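# Stand the clipped cat litter pouch upright mid-table

## Task

Set the cat litter pouch upright at the centre of the table, with one of its wide faces turned toward the arms and kept apart from both the pan and the scoop. The clip must be left on the pouch, holding it tightly. The pan must not be tipped over at the end. Close the scene yourself with finished_scene.

## Robot and tools

ROBOT AND FRAME. Two arms, left_arm and right_arm, each ending in a two-finger gripper. All numbers use one scene frame. Its origin is at table-top height, halfway between the arms' nominal bases. +x points out over the table, +z points up, and left_arm sits on the +y side. The arm names do not match the left and right of the images. Calibrated bases: left_arm at (-0.020, +0.243, 0) with quat_wxyz (1, 0, 0, 0); right_arm at (+0.045, -0.336, 0) with quat_wxyz (1, 0, 0, 0.012), which is a slight yaw. On each gripper the fingers point along its own +z and close along its own y. end_effector_position is the point between the finger pads, about 1 cm short of the fingertips. Printed hand positions can be a little wrong, more so at long reach.

THE ROW. Every command to move is built from rows of 16 plain numbers. The first 8 are for left_arm: x, y, z, qw, qx, qy, qz, opening. The last 8 are the same for right_arm. Both arms must always be filled in. x, y, z is an absolute target for end_effector_position, in metres, in the scene frame. The quaternion is an absolute orientation target, w first, also in the scene frame. Opening runs from -1 (closed) to +1 (fully open, 0.094 m). It is a target on the grip_measured scale, not an offset. A 0 means half open, not 'no change', so resend the current command for a gripper you want to leave alone. To keep an orientation, repeat the same quaternion every time rather than copying the slightly drifted one from a result. To park an arm, resend the full pose from the last result taken before it stopped, together with its opening.

execute_actions(actions, cameras). actions is a list of actions. Each action is a list of at most 15 rows, one row per 1/30 s control step. If fewer than 15 rows are given, the last row is held until the 0.5 s action ends. An empty list only returns state and images. Any target more than 0.6 m from its gripper's position at the start of that action, along any of that gripper's axes, gets the action refused for both arms. A malformed action, or a first action that fails this check against the last reported state, rejects the whole call. At each step the controller limits the commanded pose to within 100 mm and 20 degrees of the measured pose. It then solves damped inverse kinematics and favours position over orientation. So one action may fall short: read the 'Hand target' line and send the rest next time. Very small motions may not start at all.

move(target, speed, blend, opening_speed, blocking, cameras). target is a single 16-number row of absolute poses, or a list of up to 15 such rows that differ only in pose. There is no 0.6 m check here. Each gripper travels in a straight line from its Hand target and takes the shorter rotation. speed is the top path speed in m/s, from 0.002 to 0.5, default 0.25. Rotation is capped at twice that number in rad/s. It can be one value, or one per target. blend, in metres, rounds the corners at intermediate targets (default 0). opening_speed, at least 0.2 per second on the -1..+1 scale, ramps the fingers. Without it, the opening is sent at the start. All paths finish together and are cut off after 10 s. Paths do not avoid obstacles or the other arm. Faster moves lag and stray more, and hit harder on contact. Aiming further past a contact presses harder. With blocking=false a result comes after about 0.5 s while motion continues, and execute_actions is refused until you wait or stop. A new move takes over from the running one. The 'move:' line reports done, off_target, moving, held or fault, and which limits acted. done means at rest within 10 mm and 2 degrees. limits=paced means clipping happened, and limits=held means steps were withheld. Neither done nor off_target tells you about contact.

wait(seconds): 0 to 10 s, with arms holding their last commands. A running move keeps going during it. stop(): brakes a running move, and needs room to do so. zoom_image(camera, region): camera is cam_high or cam_low. region is [x0, y0, x1, y1] in pixels of that camera's latest image, at most 504 by 504. Both cameras give 896x504 images. read_manual(section): licence texts only. finished_scene(scene): integer number of the current scene. It is final, so use it only once the pouch stands correctly with the clip on and the pan upright.

RESULTS. Each arm reports end_effector_position, end_effector_quat_wxyz, Hand target, Joint positions (the last entry is the finger opening in metres), joint torques and grip_measured. 'Tool commands' shows current gripper commands. Torques include gravity and have offsets and noise. Joints 1 to 3 wrap sign beyond ±28 N m. 'pose unreachable' names an arm whose command the clearance check held back. That check does not stop grippers or wrist cameras from colliding with each other. A rest error of about 1 cm in free air is normal. Near its first joint's axis, a small hand motion can swing the whole arm.

GRIPPING. grip_measured reads up to about 1.6 mm wide when empty. On a hard part under full squeeze it reads up to about 3 mm under the part's width. Commanding just below the first-touch reading gives a light hold. Going 0.11 or more below it gives full force, about 50 to 62 N per pad, and soft items get crushed. To release, command well above grip_measured.

AVOID. Letting anything fall off the table or leaving it off the table. Dropping things or releasing moving ones. Slams, hard pushes, and arm-against-arm contact, which can end the scene. Tipping the pan. Overheating: holding loads, long stretched reaches or pushing into unreachable poses heat motors. MOTOR HOT appears at 75 °C. At 90 °C the arm folds away and stays idle, and at 100 °C it goes limp. Loose objects may get small random pushes, so check the pouch is steady before finishing.

Each tool is called by a JSON object that holds its "name" and its "arguments", one argument or row to a line.

## Session

I'll start by looking at the scene.

{"name": "execute_actions", "arguments": {
  "actions": []
}}

Scene clock: 0.00 s.
left_arm: end_effector_position=(+0.1670, +0.4592, +0.1695) grip_measured=+1.000 end_effector_quat_wxyz=(-0.234, +0.685, -0.486, -0.490) | right_arm: end_effector_position=(+0.1396, -0.1550, +0.1164) grip_measured=+1.000 end_effector_quat_wxyz=(+0.373, -0.231, +0.889, +0.133)
Joint positions: left_arm=[0.27 1.752 1.216 -1.516 -1.089 -1.931 0.094] | right_arm=[1.654 0.743 0.521 -0.887 0.697 1 0.094]
Joint velocities: left_arm=[-0.007 -0.017 0.012 0.022 -0.037 -0.066 0] | right_arm=[0.007 -0.022 -0.007 0.022 0.007 0.007 0]
Joint torques (N m): no reading
Motor temperatures (°C): left_arm=[30 33 35 31 29 30 28] | right_arm=[27 36 33 30 26 27 28]
Heat: left arm: 35 °C; right arm: 36 °C.
Hand target: left_arm +0.1682, +0.4608, +0.1738; -0.242, +0.684, -0.483, -0.490 | right_arm +0.1417, -0.1559, +0.1200; +0.380, -0.228, +0.887, +0.132
Tool commands: left_gripper/opening=+1.0 right_gripper/opening=+1.0

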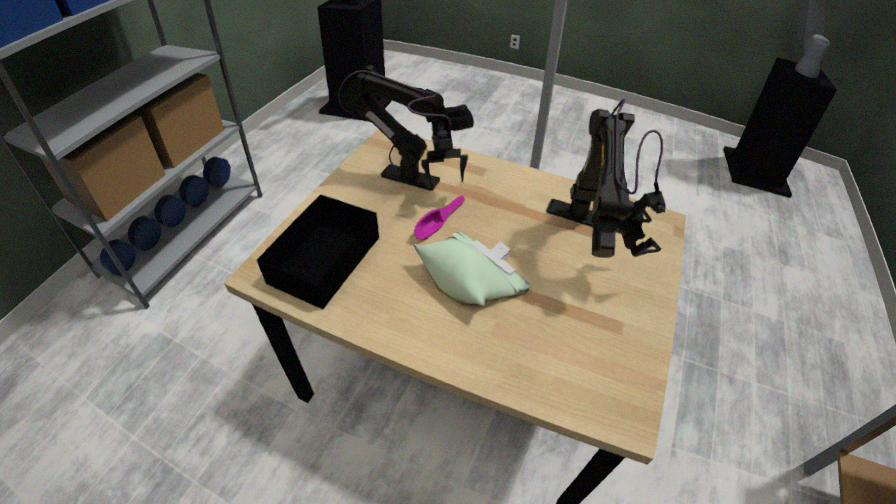

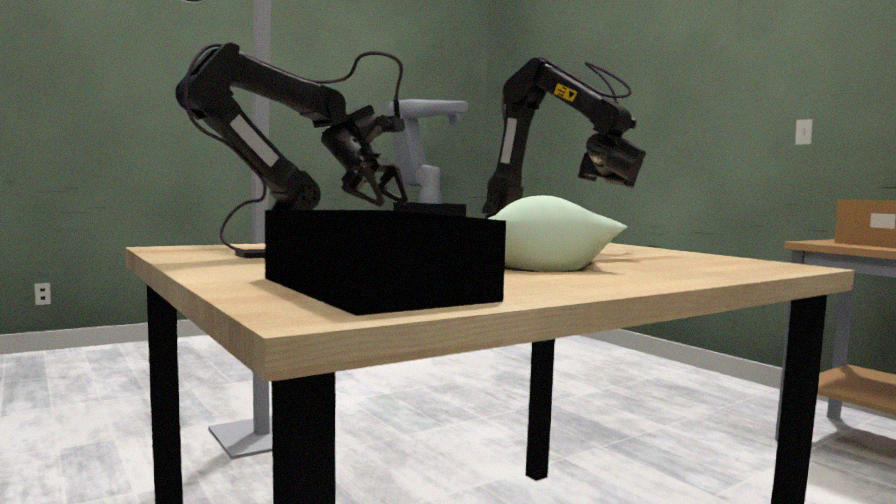

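{"name": "zoom_image", "arguments": {
  "camera": "cam_high",
  "region": [360, 180, 600, 320]
}}

{"name": "zoom_image", "arguments": {
  "camera": "cam_low",
  "region": [440, 150, 680, 300]
}}

{"name": "zoom_image", "arguments": {
  "camera": "cam_high",
  "region": [230, 60, 480, 320]
}}

{"name": "zoom_image", "arguments": {
  "camera": "cam_high",
  "region": [220, 80, 700, 480]
}}

Scaled by 2.100.

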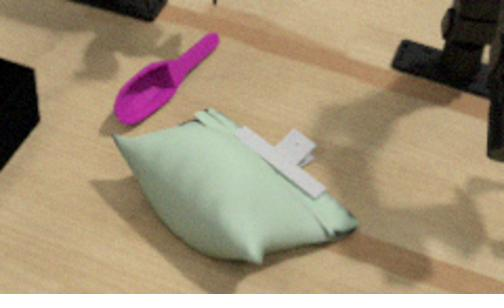

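Scaled by 2.100.

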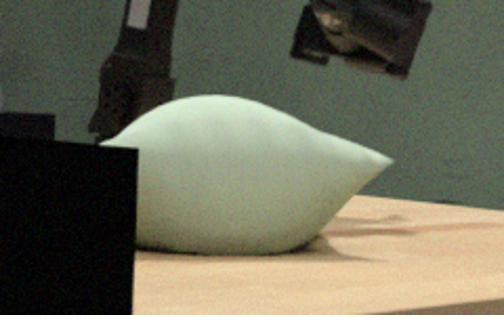

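Scaled by 1.938.

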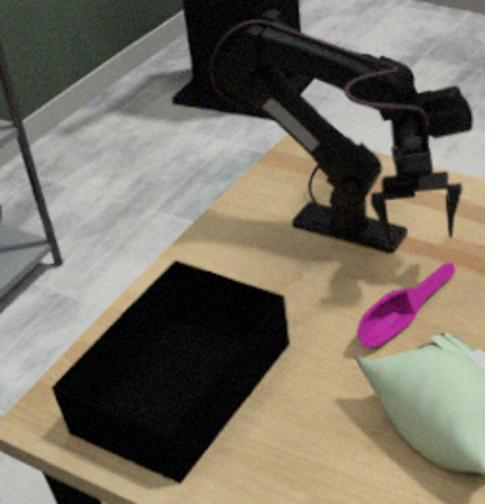

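Scaled by 1.050.

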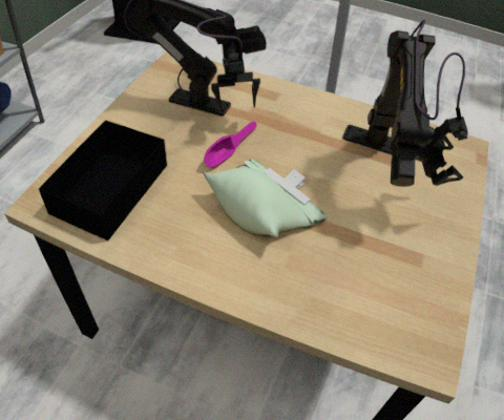

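{"name": "zoom_image", "arguments": {
  "camera": "cam_high",
  "region": [340, 60, 480, 200]
}}

{"name": "zoom_image", "arguments": {
  "camera": "cam_high",
  "region": [530, 100, 700, 270]
}}

{"name": "zoom_image", "arguments": {
  "camera": "cam_high",
  "region": [400, 220, 540, 320]
}}

Scaled by 3.600.

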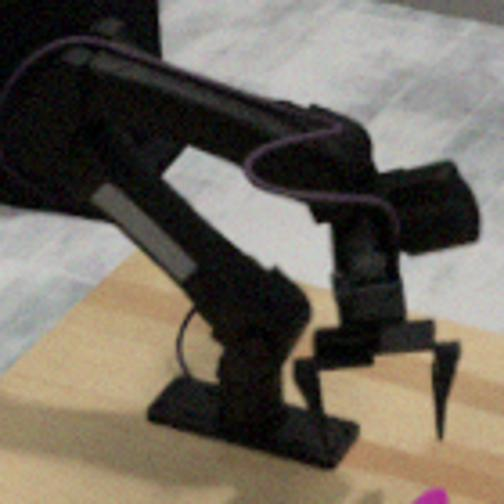

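Scaled by 2.965.

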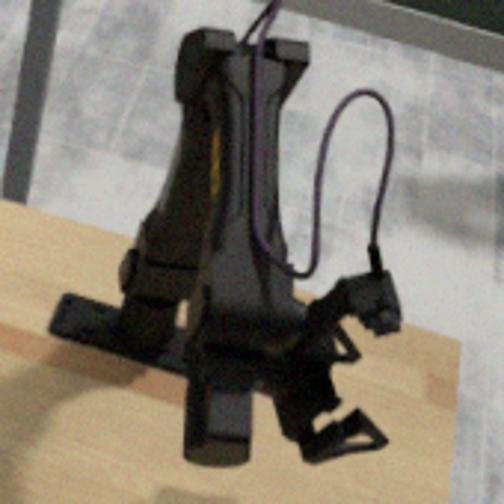

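Scaled by 3.600.

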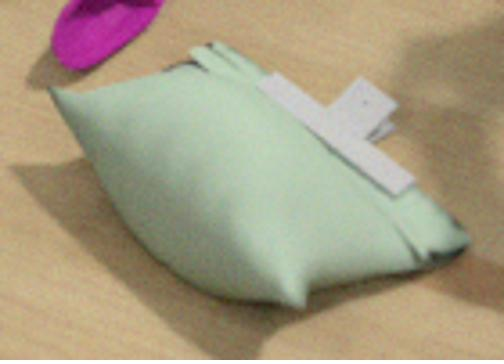

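{"name": "zoom_image", "arguments": {
  "camera": "cam_high",
  "region": [450, 222, 540, 302]
}}

{"name": "zoom_image", "arguments": {
  "camera": "cam_low",
  "region": [540, 180, 640, 280]
}}

Scaled by 5.600.

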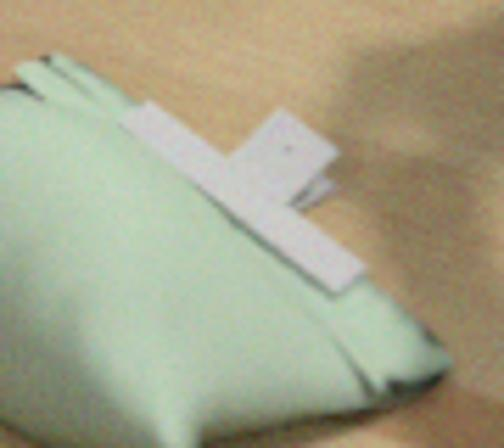

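Scaled by 5.040.

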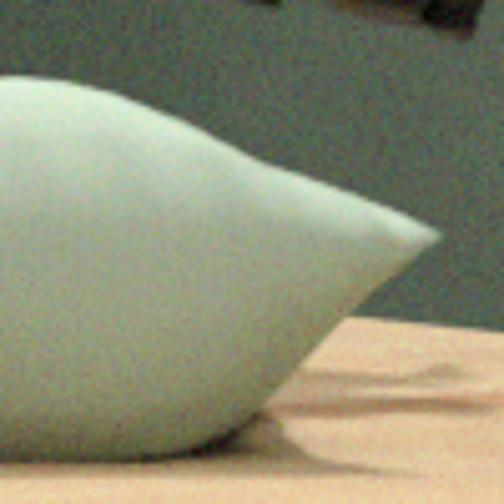

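{"name": "zoom_image", "arguments": {
  "camera": "cam_low",
  "region": [110, 180, 530, 400]
}}

{"name": "zoom_image", "arguments": {
  "camera": "cam_low",
  "region": [480, 180, 896, 320]
}}

Scaled by 1.200.

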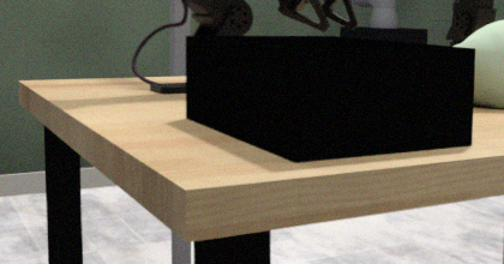

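Scaled by 1.212.

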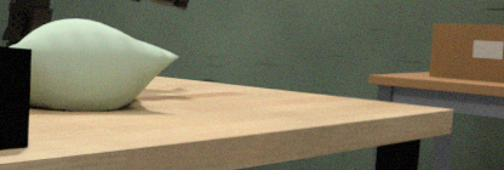

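{"name": "zoom_image", "arguments": {
  "camera": "cam_high",
  "region": [400, 185, 480, 245]
}}

Scaled by 6.300.

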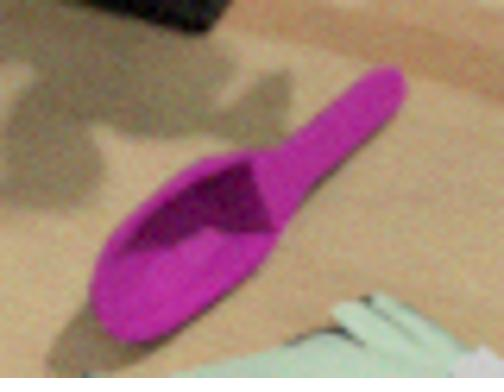

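{"name": "move", "arguments": {
  "target": [0.28, 0.19, 0.14, 0.275, -0.476, 0.723, -0.418, 0.0, 0.125, -0.136, 0.10, 0.0, 0.105, 0.9945, 0.0, 0.2],
  "speed": 0.35
}}

Scene clock: 15.10 s.
left_arm: end_effector_position=(+0.2789, +0.1878, +0.1430) grip_measured=+0.001 end_effector_quat_wxyz=(+0.263, -0.474, +0.728, -0.419) | right_arm: end_effector_position=(+0.1240, -0.1364, +0.0939) grip_measured=+0.202 end_effector_quat_wxyz=(+0.002, +0.102, +0.995, +0.002)
Joint positions: left_arm=[0.054 0.894 0.45 -0.148 0.414 -1.323 0.047] | right_arm=[1.166 1.355 0.979 -1.19 0.002 1.395 0.056]
Joint velocities: left_arm=[0.007 -0.012 -0.012 -0.022 0.022 -0.007 -0.001] | right_arm=[-0.007 0.002 0.007 0.022 0.066 0.007 0]
Joint torques (N m): left_arm=[0.66 -0.8 6.3 1.95 0.19 0.03] | right_arm=[-0.49 -3.21 8.09 0.02 -0.03 0.08]
Motor temperatures (°C): left_arm=[30 34 37 31 29 30 28] | right_arm=[27 36 36 30 26 27 28]
Heat: left arm: 37 °C; right arm: 36 °C.
Hand target: left_arm +0.2776, +0.1884, +0.1381; +0.260, -0.476, +0.729, -0.419 | right_arm +0.1271, -0.1341, +0.0995; +0.003, +0.109, +0.994, +0.003
Off the commanded pose: left_arm 0.004 m, 2 deg | right_arm 0.006 m, 0 deg.
move: done

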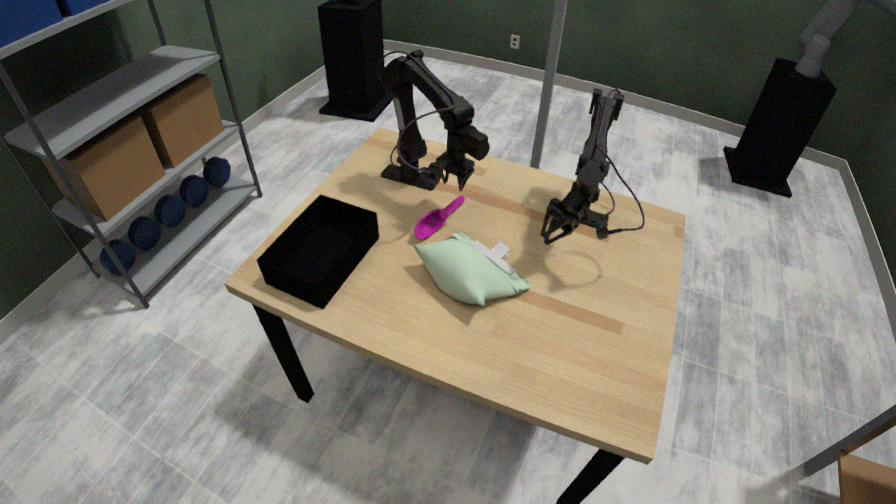

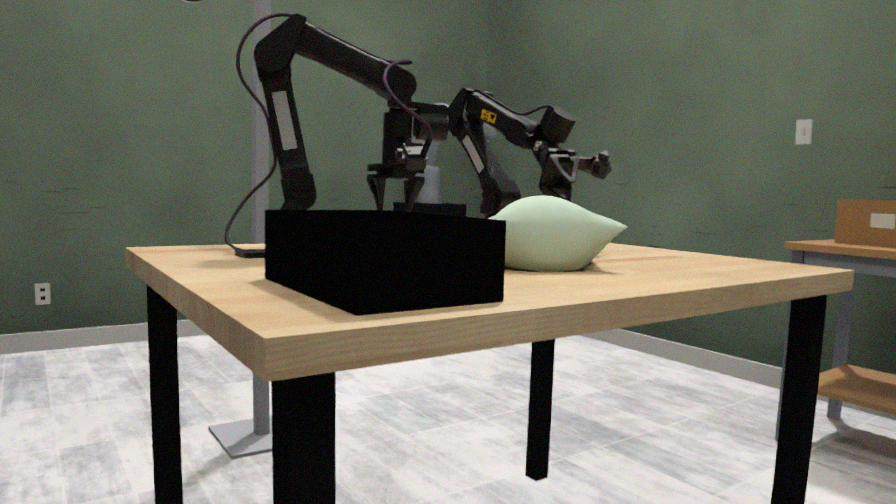

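{"name": "zoom_image", "arguments": {
  "camera": "cam_high",
  "region": [420, 110, 500, 210]
}}

{"name": "zoom_image", "arguments": {
  "camera": "cam_high",
  "region": [520, 180, 620, 260]
}}

{"name": "zoom_image", "arguments": {
  "camera": "cam_low",
  "region": [350, 130, 470, 230]
}}

{"name": "zoom_image", "arguments": {
  "camera": "cam_low",
  "region": [520, 100, 640, 280]
}}

Scaled by 5.040.

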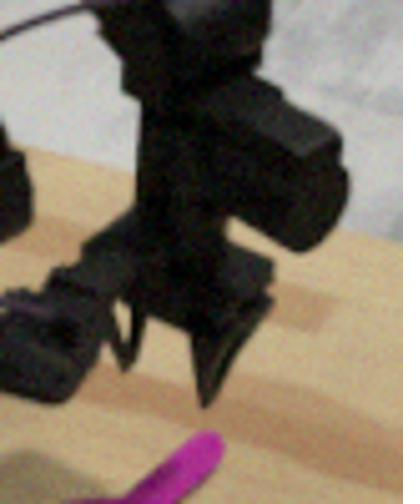

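Scaled by 5.040.

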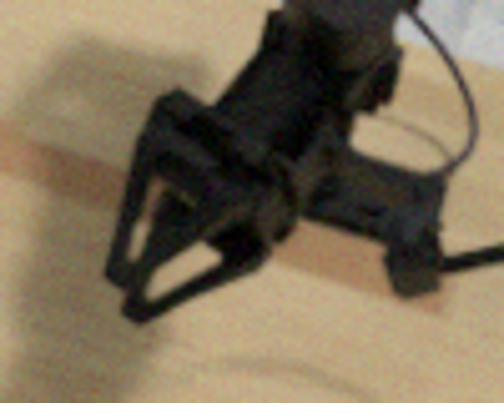

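Scaled by 4.200.

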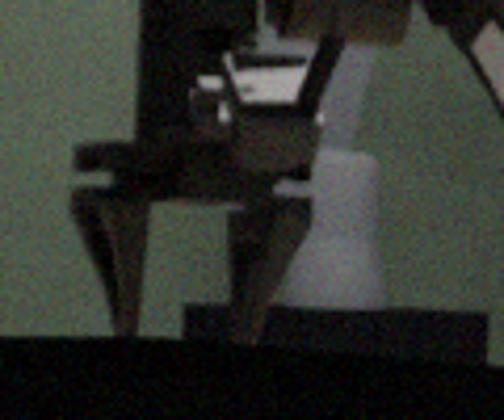

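Scaled by 2.800.

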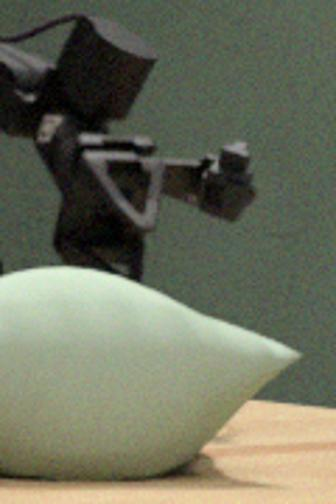

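{"name": "move", "arguments": {
  "target": [0.28, 0.19, 0.14, 0.275, -0.476, 0.723, -0.418, 0.0, 0.13, -0.127, 0.045, 0.0, 0.105, 0.9945, 0.0, 0.2],
  "speed": 0.15
}}

{"name": "zoom_image", "arguments": {
  "camera": "cam_high",
  "region": [420, 130, 500, 240]
}}

Scene clock: 17.97 s.
left_arm: end_effector_position=(+0.2813, +0.1903, +0.1426) grip_measured=+0.001 end_effector_quat_wxyz=(+0.272, -0.477, +0.723, -0.420) | right_arm: end_effector_position=(+0.1295, -0.1226, +0.0500) grip_measured=+0.202 end_effector_quat_wxyz=(+0.001, +0.104, +0.995, +0.007)
Joint positions: left_arm=[0.054 0.894 0.435 -0.115 0.4 -1.333 0.047] | right_arm=[1.163 1.448 0.875 -0.984 -0.003 1.394 0.056]
Joint velocities: left_arm=[-0.007 -0.002 -0.012 0.022 -0.007 -0.051 -0.001] | right_arm=[0.012 -0.002 -0.002 -0.037 0.037 -0.051 -0.001]
Joint torques (N m): left_arm=[-0.42 -1.4 6.39 1.96 0.04 -0.02] | right_arm=[-0.96 -3.99 4.4 0.32 -0.02 -0.08]
Motor temperatures (°C): left_arm=[30 34 37 32 29 30 28] | right_arm=[27 36 36 30 26 27 28]
Heat: left arm: 37 °C; right arm: 36 °C.
Hand target: left_arm +0.2801, +0.1900, +0.1399; +0.275, -0.476, +0.723, -0.418 | right_arm +0.1303, -0.1269, +0.0450; +0.000, +0.105, +0.994, +0.000
Off the commanded pose: left_arm 0.003 m, 0 deg | right_arm 0.007 m, 1 deg.
move: done

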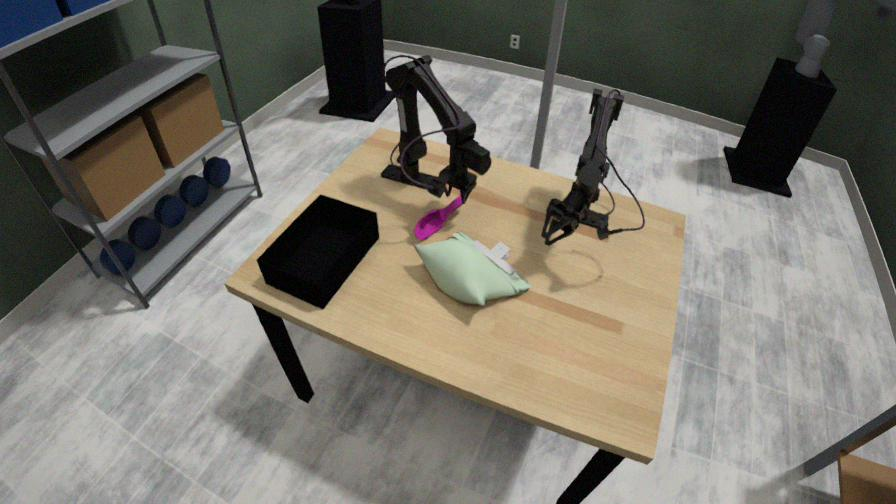

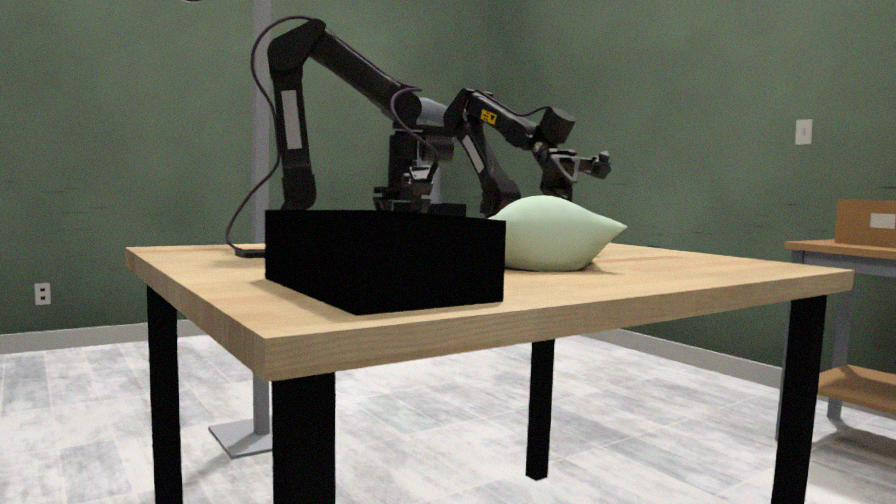

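Scaled by 4.582.

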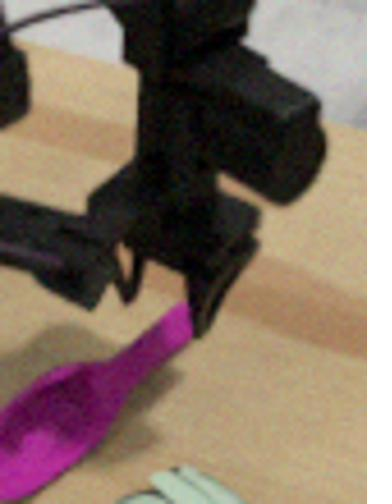

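{"name": "move", "arguments": {
  "target": [0.28, 0.19, 0.14, 0.275, -0.476, 0.723, -0.418, 0.0, 0.13, -0.131, 0.014, 0.0, 0.105, 0.9945, 0.0, 0.2],
  "speed": 0.08
}}

{"name": "zoom_image", "arguments": {
  "camera": "cam_high",
  "region": [420, 130, 500, 240]
}}

Scene clock: 19.30 s.
left_arm: end_effector_position=(+0.2813, +0.1903, +0.1426) grip_measured=+0.001 end_effector_quat_wxyz=(+0.272, -0.477, +0.722, -0.420) | right_arm: end_effector_position=(+0.1295, -0.1254, +0.0193) grip_measured=+0.202 end_effector_quat_wxyz=(+0.001, +0.104, +0.995, +0.009)
Joint positions: left_arm=[0.054 0.894 0.435 -0.115 0.399 -1.334 0.047] | right_arm=[1.157 1.486 0.777 -0.844 -0.003 1.39 0.056]
Joint velocities: left_arm=[-0.012 -0.022 0.007 -0.051 0.007 -0.022 0] | right_arm=[-0.012 0.002 -0.022 -0.007 -0.11 0.066 0]
Joint torques (N m): left_arm=[-0.38 -1.46 6.65 1.98 0.01 -0.02] | right_arm=[-0.99 -4.08 4.23 0.25 -0.04 -0.11]
Motor temperatures (°C): left_arm=[30 34 37 32 29 30 28] | right_arm=[27 36 36 30 26 27 28]
Heat: left arm: 37 °C; right arm: 36 °C.
Hand target: left_arm +0.2800, +0.1900, +0.1400; +0.275, -0.476, +0.723, -0.418 | right_arm +0.1298, -0.1309, +0.0139; +0.000, +0.105, +0.994, +0.000
Off the commanded pose: left_arm 0.003 m, 0 deg | right_arm 0.008 m, 1 deg.
move: done

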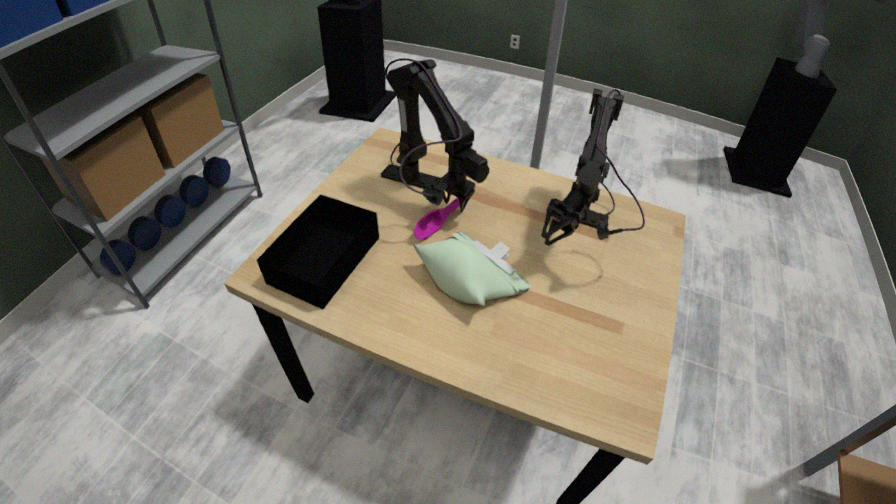

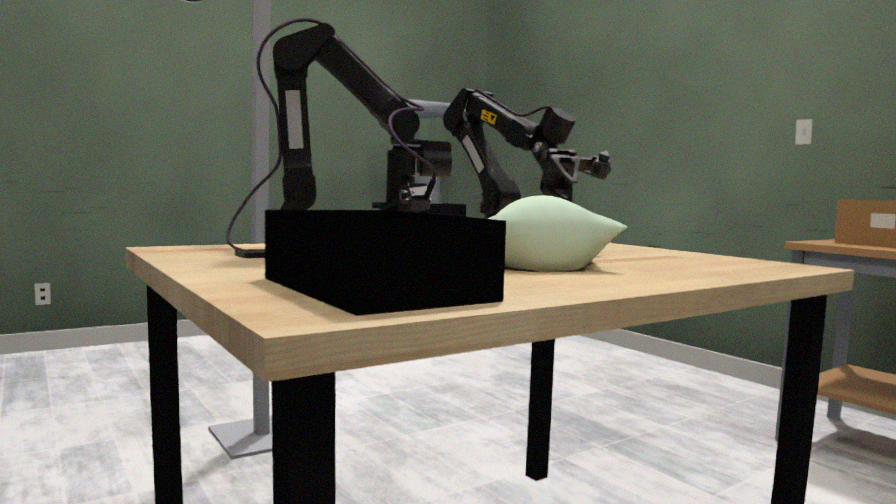

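Scaled by 4.582.

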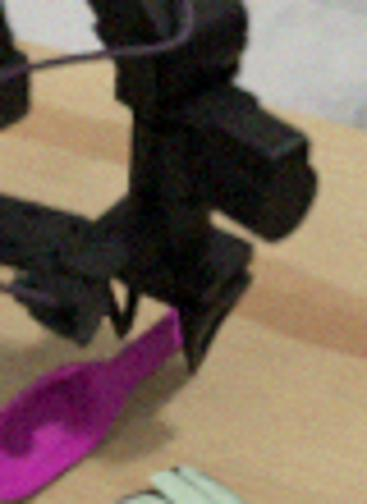

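{"name": "move", "arguments": {
  "target": [0.28, 0.19, 0.14, 0.275, -0.476, 0.723, -0.418, 0.0, 0.13, -0.131, 0.014, 0.0, 0.105, 0.9945, 0.0, -0.72],
  "opening_speed": 1.0,
  "cameras": ["cam_high"]
}}

{"name": "zoom_image", "arguments": {
  "camera": "cam_high",
  "region": [400, 130, 500, 250]
}}

Scene clock: 20.63 s.
left_arm: end_effector_position=(+0.2814, +0.1904, +0.1426) grip_measured=+0.001 end_effector_quat_wxyz=(+0.272, -0.478, +0.722, -0.420) | right_arm: end_effector_position=(+0.1298, -0.1248, +0.0193) grip_measured=-0.717 end_effector_quat_wxyz=(+0.001, +0.103, +0.995, +0.010)
Joint positions: left_arm=[0.054 0.894 0.435 -0.115 0.399 -1.334 0.047] | right_arm=[1.157 1.486 0.777 -0.842 -0.003 1.388 0.013]
Joint velocities: left_arm=[-0.042 -0.012 -0.017 0.022 -0.066 0.022 0] | right_arm=[0.002 -0.012 0.027 -0.007 0.081 -0.051 0.001]
Joint torques (N m): left_arm=[-0.39 -1.5 6.53 1.97 0.05 0.07] | right_arm=[-0.79 -3.99 4.01 0.25 -0.03 -0.08]
Motor temperatures (°C): left_arm=[30 33 37 32 29 30 28] | right_arm=[27 36 36 30 26 27 28]
Heat: left arm: 37 °C; right arm: 36 °C.
Hand target: left_arm +0.2800, +0.1901, +0.1400; +0.275, -0.476, +0.723, -0.418 | right_arm +0.1299, -0.1311, +0.0141; +0.000, +0.105, +0.994, +0.000
Off the commanded pose: left_arm 0.003 m, 0 deg | right_arm 0.008 m, 1 deg.
move: done
Images, in order (width x height): cam_high 896x504.

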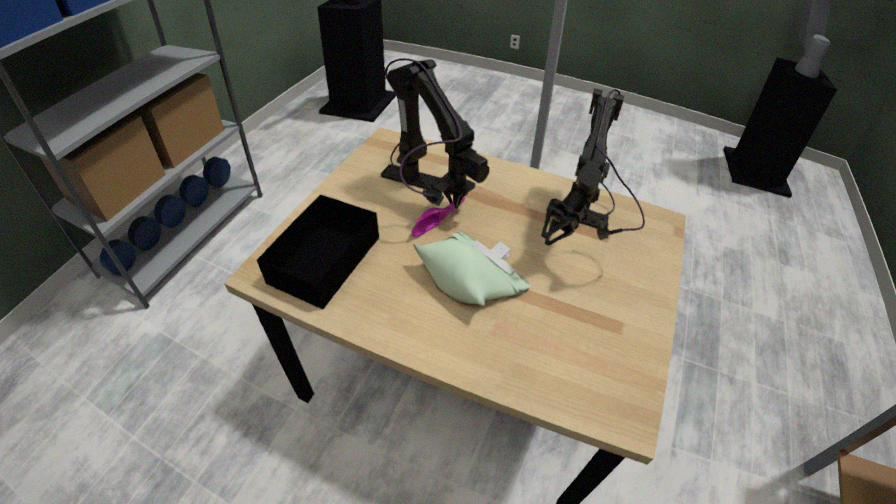

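Scaled by 4.200.

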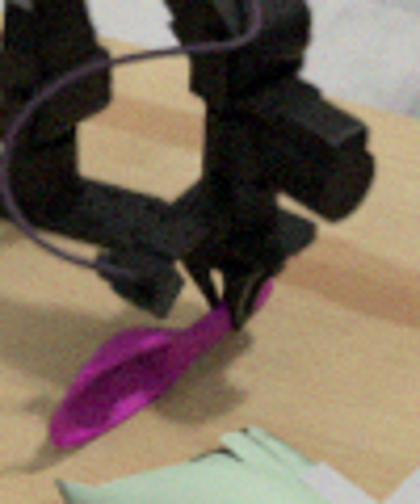

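{"name": "move", "arguments": {
  "target": [0.28, 0.19, 0.14, 0.275, -0.476, 0.723, -0.418, 0.0, 0.13, -0.131, 0.014, 0.0, 0.105, 0.9945, 0.0, -0.95],
  "opening_speed": 1.0,
  "cameras": ["cam_high"]
}}

{"name": "zoom_image", "arguments": {
  "camera": "cam_high",
  "region": [400, 170, 480, 250]
}}

Scene clock: 21.47 s.
left_arm: end_effector_position=(+0.2814, +0.1904, +0.1426) grip_measured=+0.001 end_effector_quat_wxyz=(+0.272, -0.478, +0.722, -0.420) | right_arm: end_effector_position=(+0.1297, -0.1248, +0.0193) grip_measured=-0.746 end_effector_quat_wxyz=(+0.001, +0.103, +0.995, +0.010)
Joint positions: left_arm=[0.054 0.894 0.435 -0.115 0.399 -1.334 0.047] | right_arm=[1.157 1.486 0.777 -0.842 -0.004 1.388 0.012]
Joint velocities: left_arm=[-0.002 -0.022 0.012 0.037 -0.007 0.007 0.001] | right_arm=[-0.002 0.002 0.002 -0.051 -0.007 -0.022 0]
Joint torques (N m): left_arm=[-0.5 -1.37 6.64 1.96 0.05 0.1] | right_arm=[-0.92 -4.08 4.04 0.23 -0.04 -0.07]
Motor temperatures (°C): left_arm=[30 33 37 32 29 30 28] | right_arm=[27 36 36 30 26 27 28]
Heat: left arm: 37 °C; right arm: 36 °C.
Hand target: left_arm +0.2800, +0.1900, +0.1400; +0.275, -0.476, +0.723, -0.418 | right_arm +0.1298, -0.1310, +0.0141; +0.000, +0.105, +0.994, +0.000
Off the commanded pose: left_arm 0.003 m, 0 deg | right_arm 0.008 m, 1 deg.
move: done
Images, in order (width x height): cam_high 896x504.

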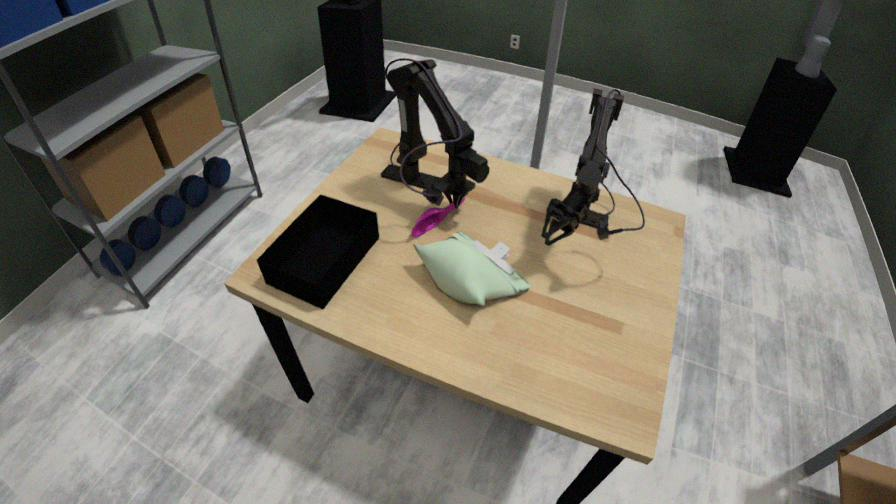

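Scaled by 6.300.

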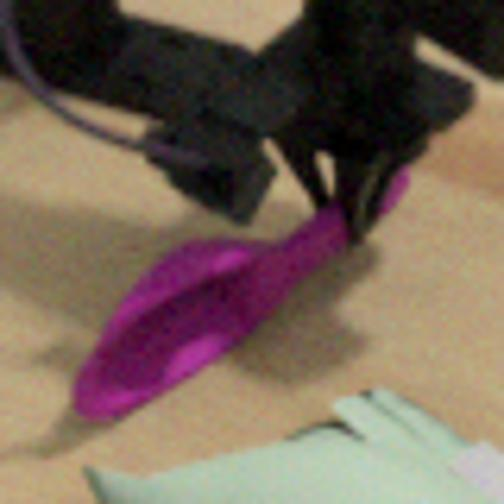

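{"name": "move", "arguments": {
  "target": [
    [0.28, 0.19, 0.14, 0.275, -0.476, 0.723, -0.418, 0.0, 0.13, -0.131, 0.07, 0.0, 0.105, 0.9945, 0.0, -0.95],
    [0.28, 0.19, 0.14, 0.275, -0.476, 0.723, -0.418, 0.0, 0.15, -0.262, 0.07, 0.0, 0.105, 0.9945, 0.0, -0.95],
    [0.28, 0.19, 0.14, 0.275, -0.476, 0.723, -0.418, 0.0, 0.15, -0.262, 0.025, 0.0, 0.105, 0.9945, 0.0, -0.95]
  ],
  "speed": [0.15, 0.2, 0.08],
  "blend": 0.02
}}

{"name": "zoom_image", "arguments": {
  "camera": "cam_high",
  "region": [370, 130, 490, 250]
}}

Scene clock: 24.13 s.
left_arm: end_effector_position=(+0.2814, +0.1904, +0.1426) grip_measured=+0.001 end_effector_quat_wxyz=(+0.272, -0.478, +0.722, -0.420) | right_arm: end_effector_position=(+0.1502, -0.2606, +0.0298) grip_measured=-0.746 end_effector_quat_wxyz=(+0.003, +0.104, +0.995, +0.005)
Joint positions: left_arm=[0.054 0.894 0.435 -0.115 0.399 -1.334 0.047] | right_arm=[0.584 1.026 0.521 -1.053 -0.003 0.816 0.012]
Joint velocities: left_arm=[-0.007 0.007 0.007 0.007 -0.037 0.022 0] | right_arm=[-0.012 -0.002 -0.012 -0.007 0.007 -0.022 0]
Joint torques (N m): left_arm=[-0.36 -1.39 6.64 1.98 0.03 0.09] | right_arm=[-0.91 -0.88 4.49 0.35 0.06 -0.07]
Motor temperatures (°C): left_arm=[30 33 37 33 29 30 28] | right_arm=[27 36 36 30 26 27 28]
Heat: left arm: 37 °C; right arm: 36 °C.
Hand target: left_arm +0.2800, +0.1900, +0.1400; +0.275, -0.476, +0.723, -0.418 | right_arm +0.1510, -0.2633, +0.0259; +0.006, +0.105, +0.994, +0.002
Off the commanded pose: left_arm 0.003 m, 0 deg | right_arm 0.005 m, 1 deg.
move: done

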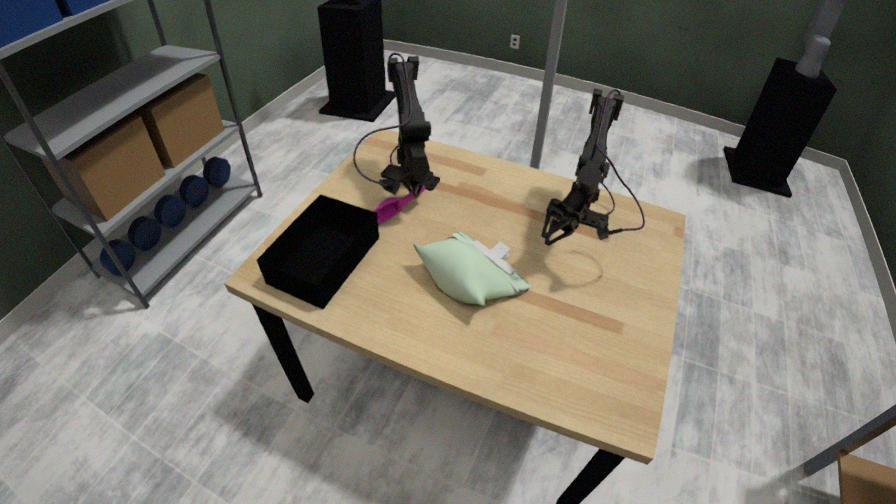

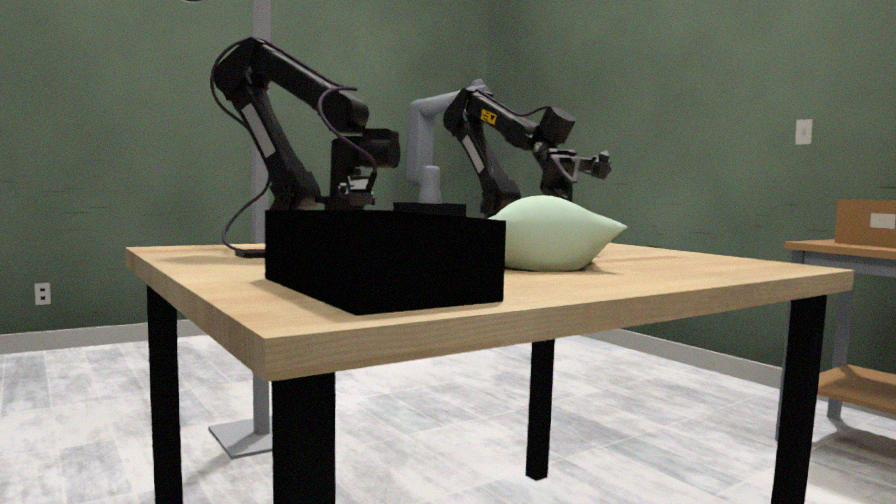

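Scaled by 4.200.

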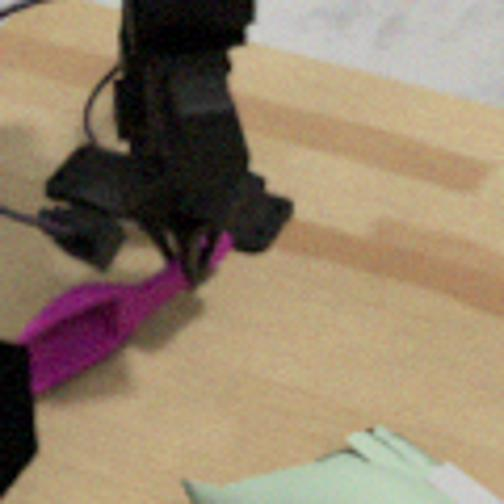

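{"name": "move", "arguments": {
  "target": [
    [0.28, 0.19, 0.14, 0.275, -0.476, 0.723, -0.418, 0.0, 0.145, -0.256, 0.045, 0.0, -0.068, 0.9977, 0.0, -0.95],
    [0.28, 0.19, 0.14, 0.275, -0.476, 0.723, -0.418, 0.0, 0.145, -0.256, 0.015, 0.0, -0.068, 0.9977, 0.0, -0.95]
  ],
  "speed": [0.2, 0.05],
  "blend": 0.005,
  "cameras": ["cam_high"]
}}

{"name": "zoom_image", "arguments": {
  "camera": "cam_high",
  "region": [370, 130, 490, 250]
}}

Scene clock: 26.67 s.
left_arm: end_effector_position=(+0.2814, +0.1904, +0.1426) grip_measured=+0.001 end_effector_quat_wxyz=(+0.272, -0.478, +0.722, -0.420) | right_arm: end_effector_position=(+0.1471, -0.2542, +0.0200) grip_measured=-0.746 end_effector_quat_wxyz=(+0.001, -0.062, +0.998, +0.003)
Joint positions: left_arm=[0.054 0.894 0.435 -0.115 0.399 -1.334 0.047] | right_arm=[0.637 1.058 0.494 -1.001 -0.003 0.537 0.012]
Joint velocities: left_arm=[-0.022 -0.007 0.002 -0.037 -0.022 0.037 0] | right_arm=[0.002 0.002 -0.002 -0.037 0.022 -0.037 0.002]
Joint torques (N m): left_arm=[-0.44 -1.47 6.49 2 0.03 0.02] | right_arm=[0.53 -1.09 3.93 0.28 -0.02 -0.1]
Motor temperatures (°C): left_arm=[30 33 37 33 29 30 28] | right_arm=[27 36 36 30 26 27 28]
Heat: left arm: 37 °C; right arm: 36 °C.
Hand target: left_arm +0.2800, +0.1900, +0.1400; +0.275, -0.476, +0.723, -0.418 | right_arm +0.1447, -0.2558, +0.0151; -0.001, -0.068, +0.998, +0.000
Off the commanded pose: left_arm 0.003 m, 0 deg | right_arm 0.006 m, 1 deg.
move: done
Images, in order (width x height): cam_high 896x504.

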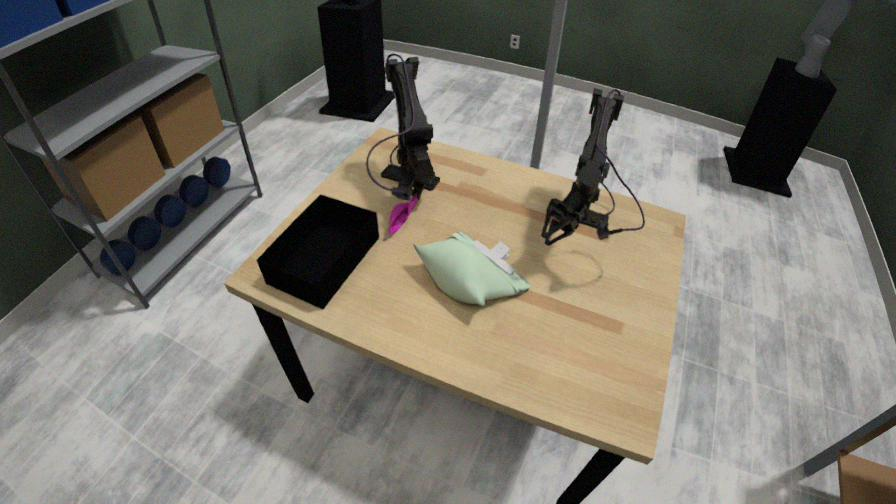

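Scaled by 4.200.

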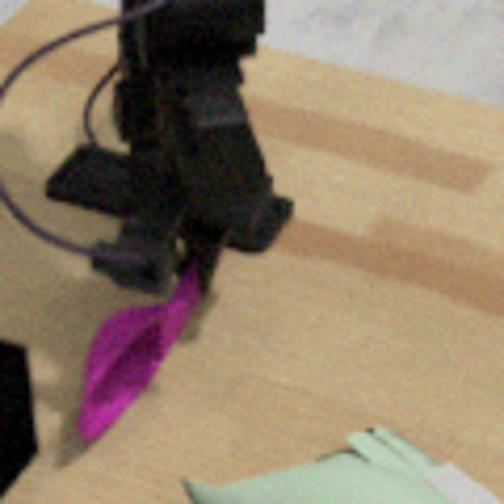

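{"name": "move", "arguments": {
  "target": [0.28, 0.19, 0.14, 0.275, -0.476, 0.723, -0.418, 0.0, 0.145, -0.256, 0.015, 0.0, -0.068, 0.9977, 0.0, 0.0],
  "opening_speed": 0.8,
  "cameras": ["cam_high"]
}}

{"name": "zoom_image", "arguments": {
  "camera": "cam_high",
  "region": [370, 130, 490, 250]
}}

Scene clock: 28.20 s.
left_arm: end_effector_position=(+0.2814, +0.1904, +0.1426) grip_measured=+0.001 end_effector_quat_wxyz=(+0.272, -0.478, +0.722, -0.420) | right_arm: end_effector_position=(+0.1473, -0.2541, +0.0200) grip_measured=-0.002 end_effector_quat_wxyz=(+0.002, -0.063, +0.998, +0.003)
Joint positions: left_arm=[0.054 0.894 0.435 -0.115 0.399 -1.334 0.047] | right_arm=[0.637 1.058 0.494 -1 -0.003 0.535 0.047]
Joint velocities: left_arm=[0.002 0.007 -0.017 0.066 -0.051 0.051 0] | right_arm=[-0.002 -0.022 -0.002 -0.007 -0.037 0.037 0]
Joint torques (N m): left_arm=[-0.34 -1.42 6.37 1.96 0 0.03] | right_arm=[0.35 -0.98 4.27 0.3 -0.02 -0.05]
Motor temperatures (°C): left_arm=[30 33 37 33 29 30 28] | right_arm=[27 36 36 30 26 27 28]
Heat: left arm: 37 °C; right arm: 36 °C.
Hand target: left_arm +0.2800, +0.1900, +0.1400; +0.275, -0.476, +0.723, -0.418 | right_arm +0.1449, -0.2560, +0.0152; +0.000, -0.068, +0.998, +0.000
Off the commanded pose: left_arm 0.003 m, 0 deg | right_arm 0.006 m, 1 deg.
move: done
Images, in order (width x height): cam_high 896x504.

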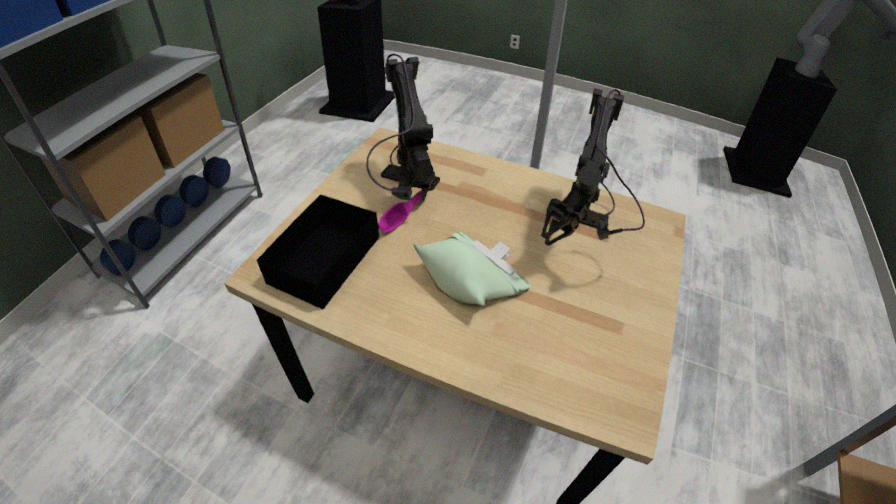

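Scaled by 4.200.

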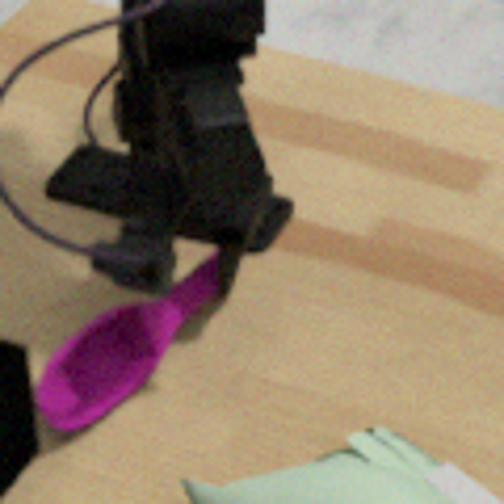

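{"name": "move", "arguments": {
  "target": [
    [0.28, 0.19, 0.14, 0.275, -0.476, 0.723, -0.418, 0.0, 0.145, -0.256, 0.10, 0.0, -0.068, 0.9977, 0.0, 0.0],
    [0.28, 0.19, 0.14, 0.275, -0.476, 0.723, -0.418, 0.0, 0.225, -0.125, 0.12, 0.526, -0.826, 0.171, -0.109, 0.0]
  ],
  "speed": [0.15, 0.4],
  "blend": 0.01
}}

{"name": "zoom_image", "arguments": {
  "camera": "cam_high",
  "region": [390, 150, 630, 320]
}}

Scene clock: 33.73 s.
left_arm: end_effector_position=(+0.2814, +0.1904, +0.1426) grip_measured=+0.001 end_effector_quat_wxyz=(+0.272, -0.478, +0.722, -0.420) | right_arm: end_effector_position=(+0.2260, -0.1294, +0.1225) grip_measured=-0.002 end_effector_quat_wxyz=(-0.521, +0.830, -0.163, +0.114)
Joint positions: left_arm=[0.054 0.894 0.435 -0.115 0.399 -1.334 0.047] | right_arm=[0.434 0.752 0.262 -0.07 -0.624 -1.944 0.047]
Joint velocities: left_arm=[0.002 0.007 -0.022 0.037 -0.007 0.007 -0.001] | right_arm=[0.012 -0.002 -0.017 -0.051 0.022 -0.051 -0.001]
Joint torques (N m): left_arm=[-0.35 -1.37 6.6 1.97 0.05 -0.01] | right_arm=[-0.69 -0.08 7.27 1.55 -0.41 0.02]
Motor temperatures (°C): left_arm=[30 33 38 34 29 30 28] | right_arm=[27 36 36 31 26 27 28]
Heat: left arm: 38 °C; right arm: 36 °C.
Hand target: left_arm +0.2800, +0.1900, +0.1400; +0.275, -0.476, +0.723, -0.418 | right_arm +0.2250, -0.1290, +0.1239; -0.524, +0.829, -0.163, +0.108
Off the commanded pose: left_arm 0.003 m, 0 deg | right_arm 0.005 m, 1 deg.
move: done

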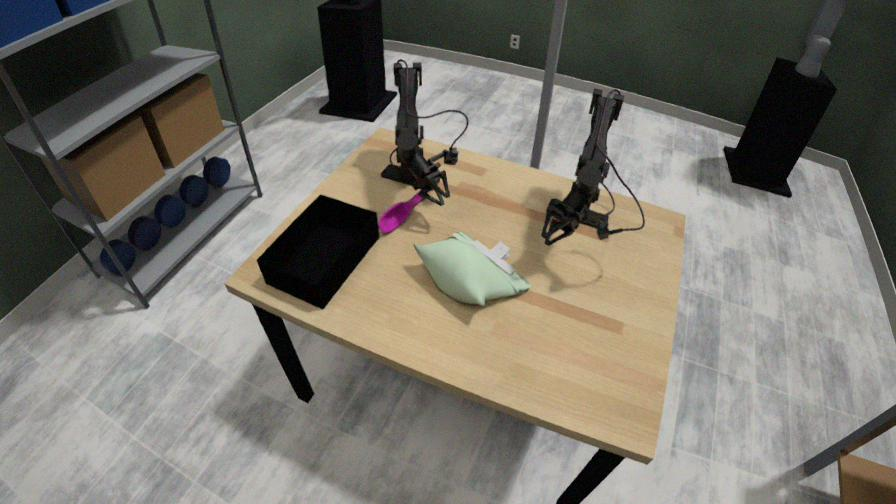

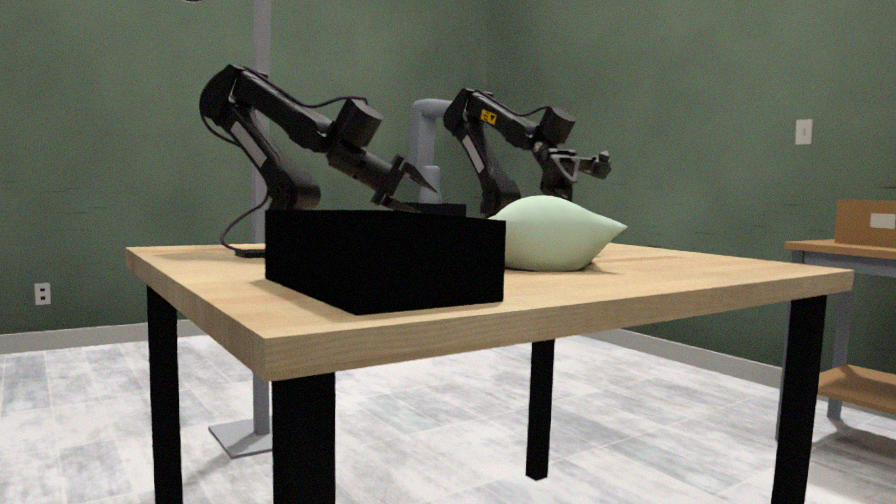

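Scaled by 2.100.

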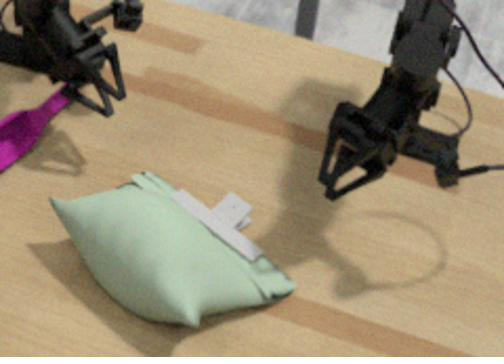

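{"name": "zoom_image", "arguments": {
  "camera": "cam_high",
  "region": [400, 150, 480, 210]
}}

{"name": "zoom_image", "arguments": {
  "camera": "cam_low",
  "region": [360, 130, 460, 230]
}}

{"name": "zoom_image", "arguments": {
  "camera": "cam_high",
  "region": [440, 220, 540, 310]
}}

Scaled by 6.300.

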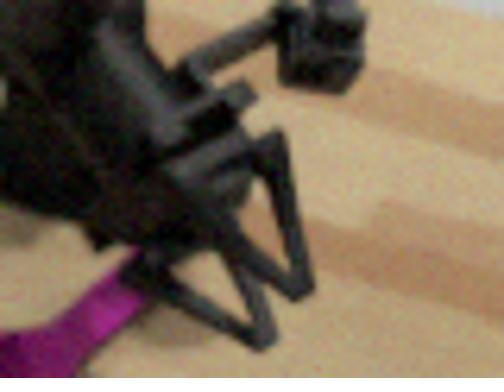

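Scaled by 5.040.

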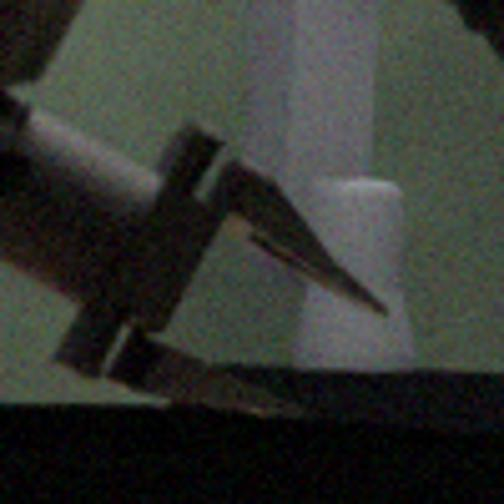

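Scaled by 5.040.

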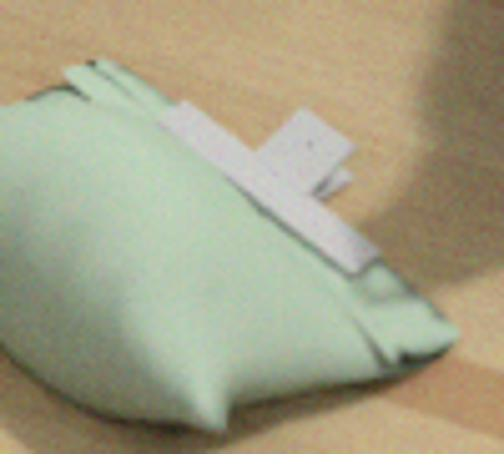

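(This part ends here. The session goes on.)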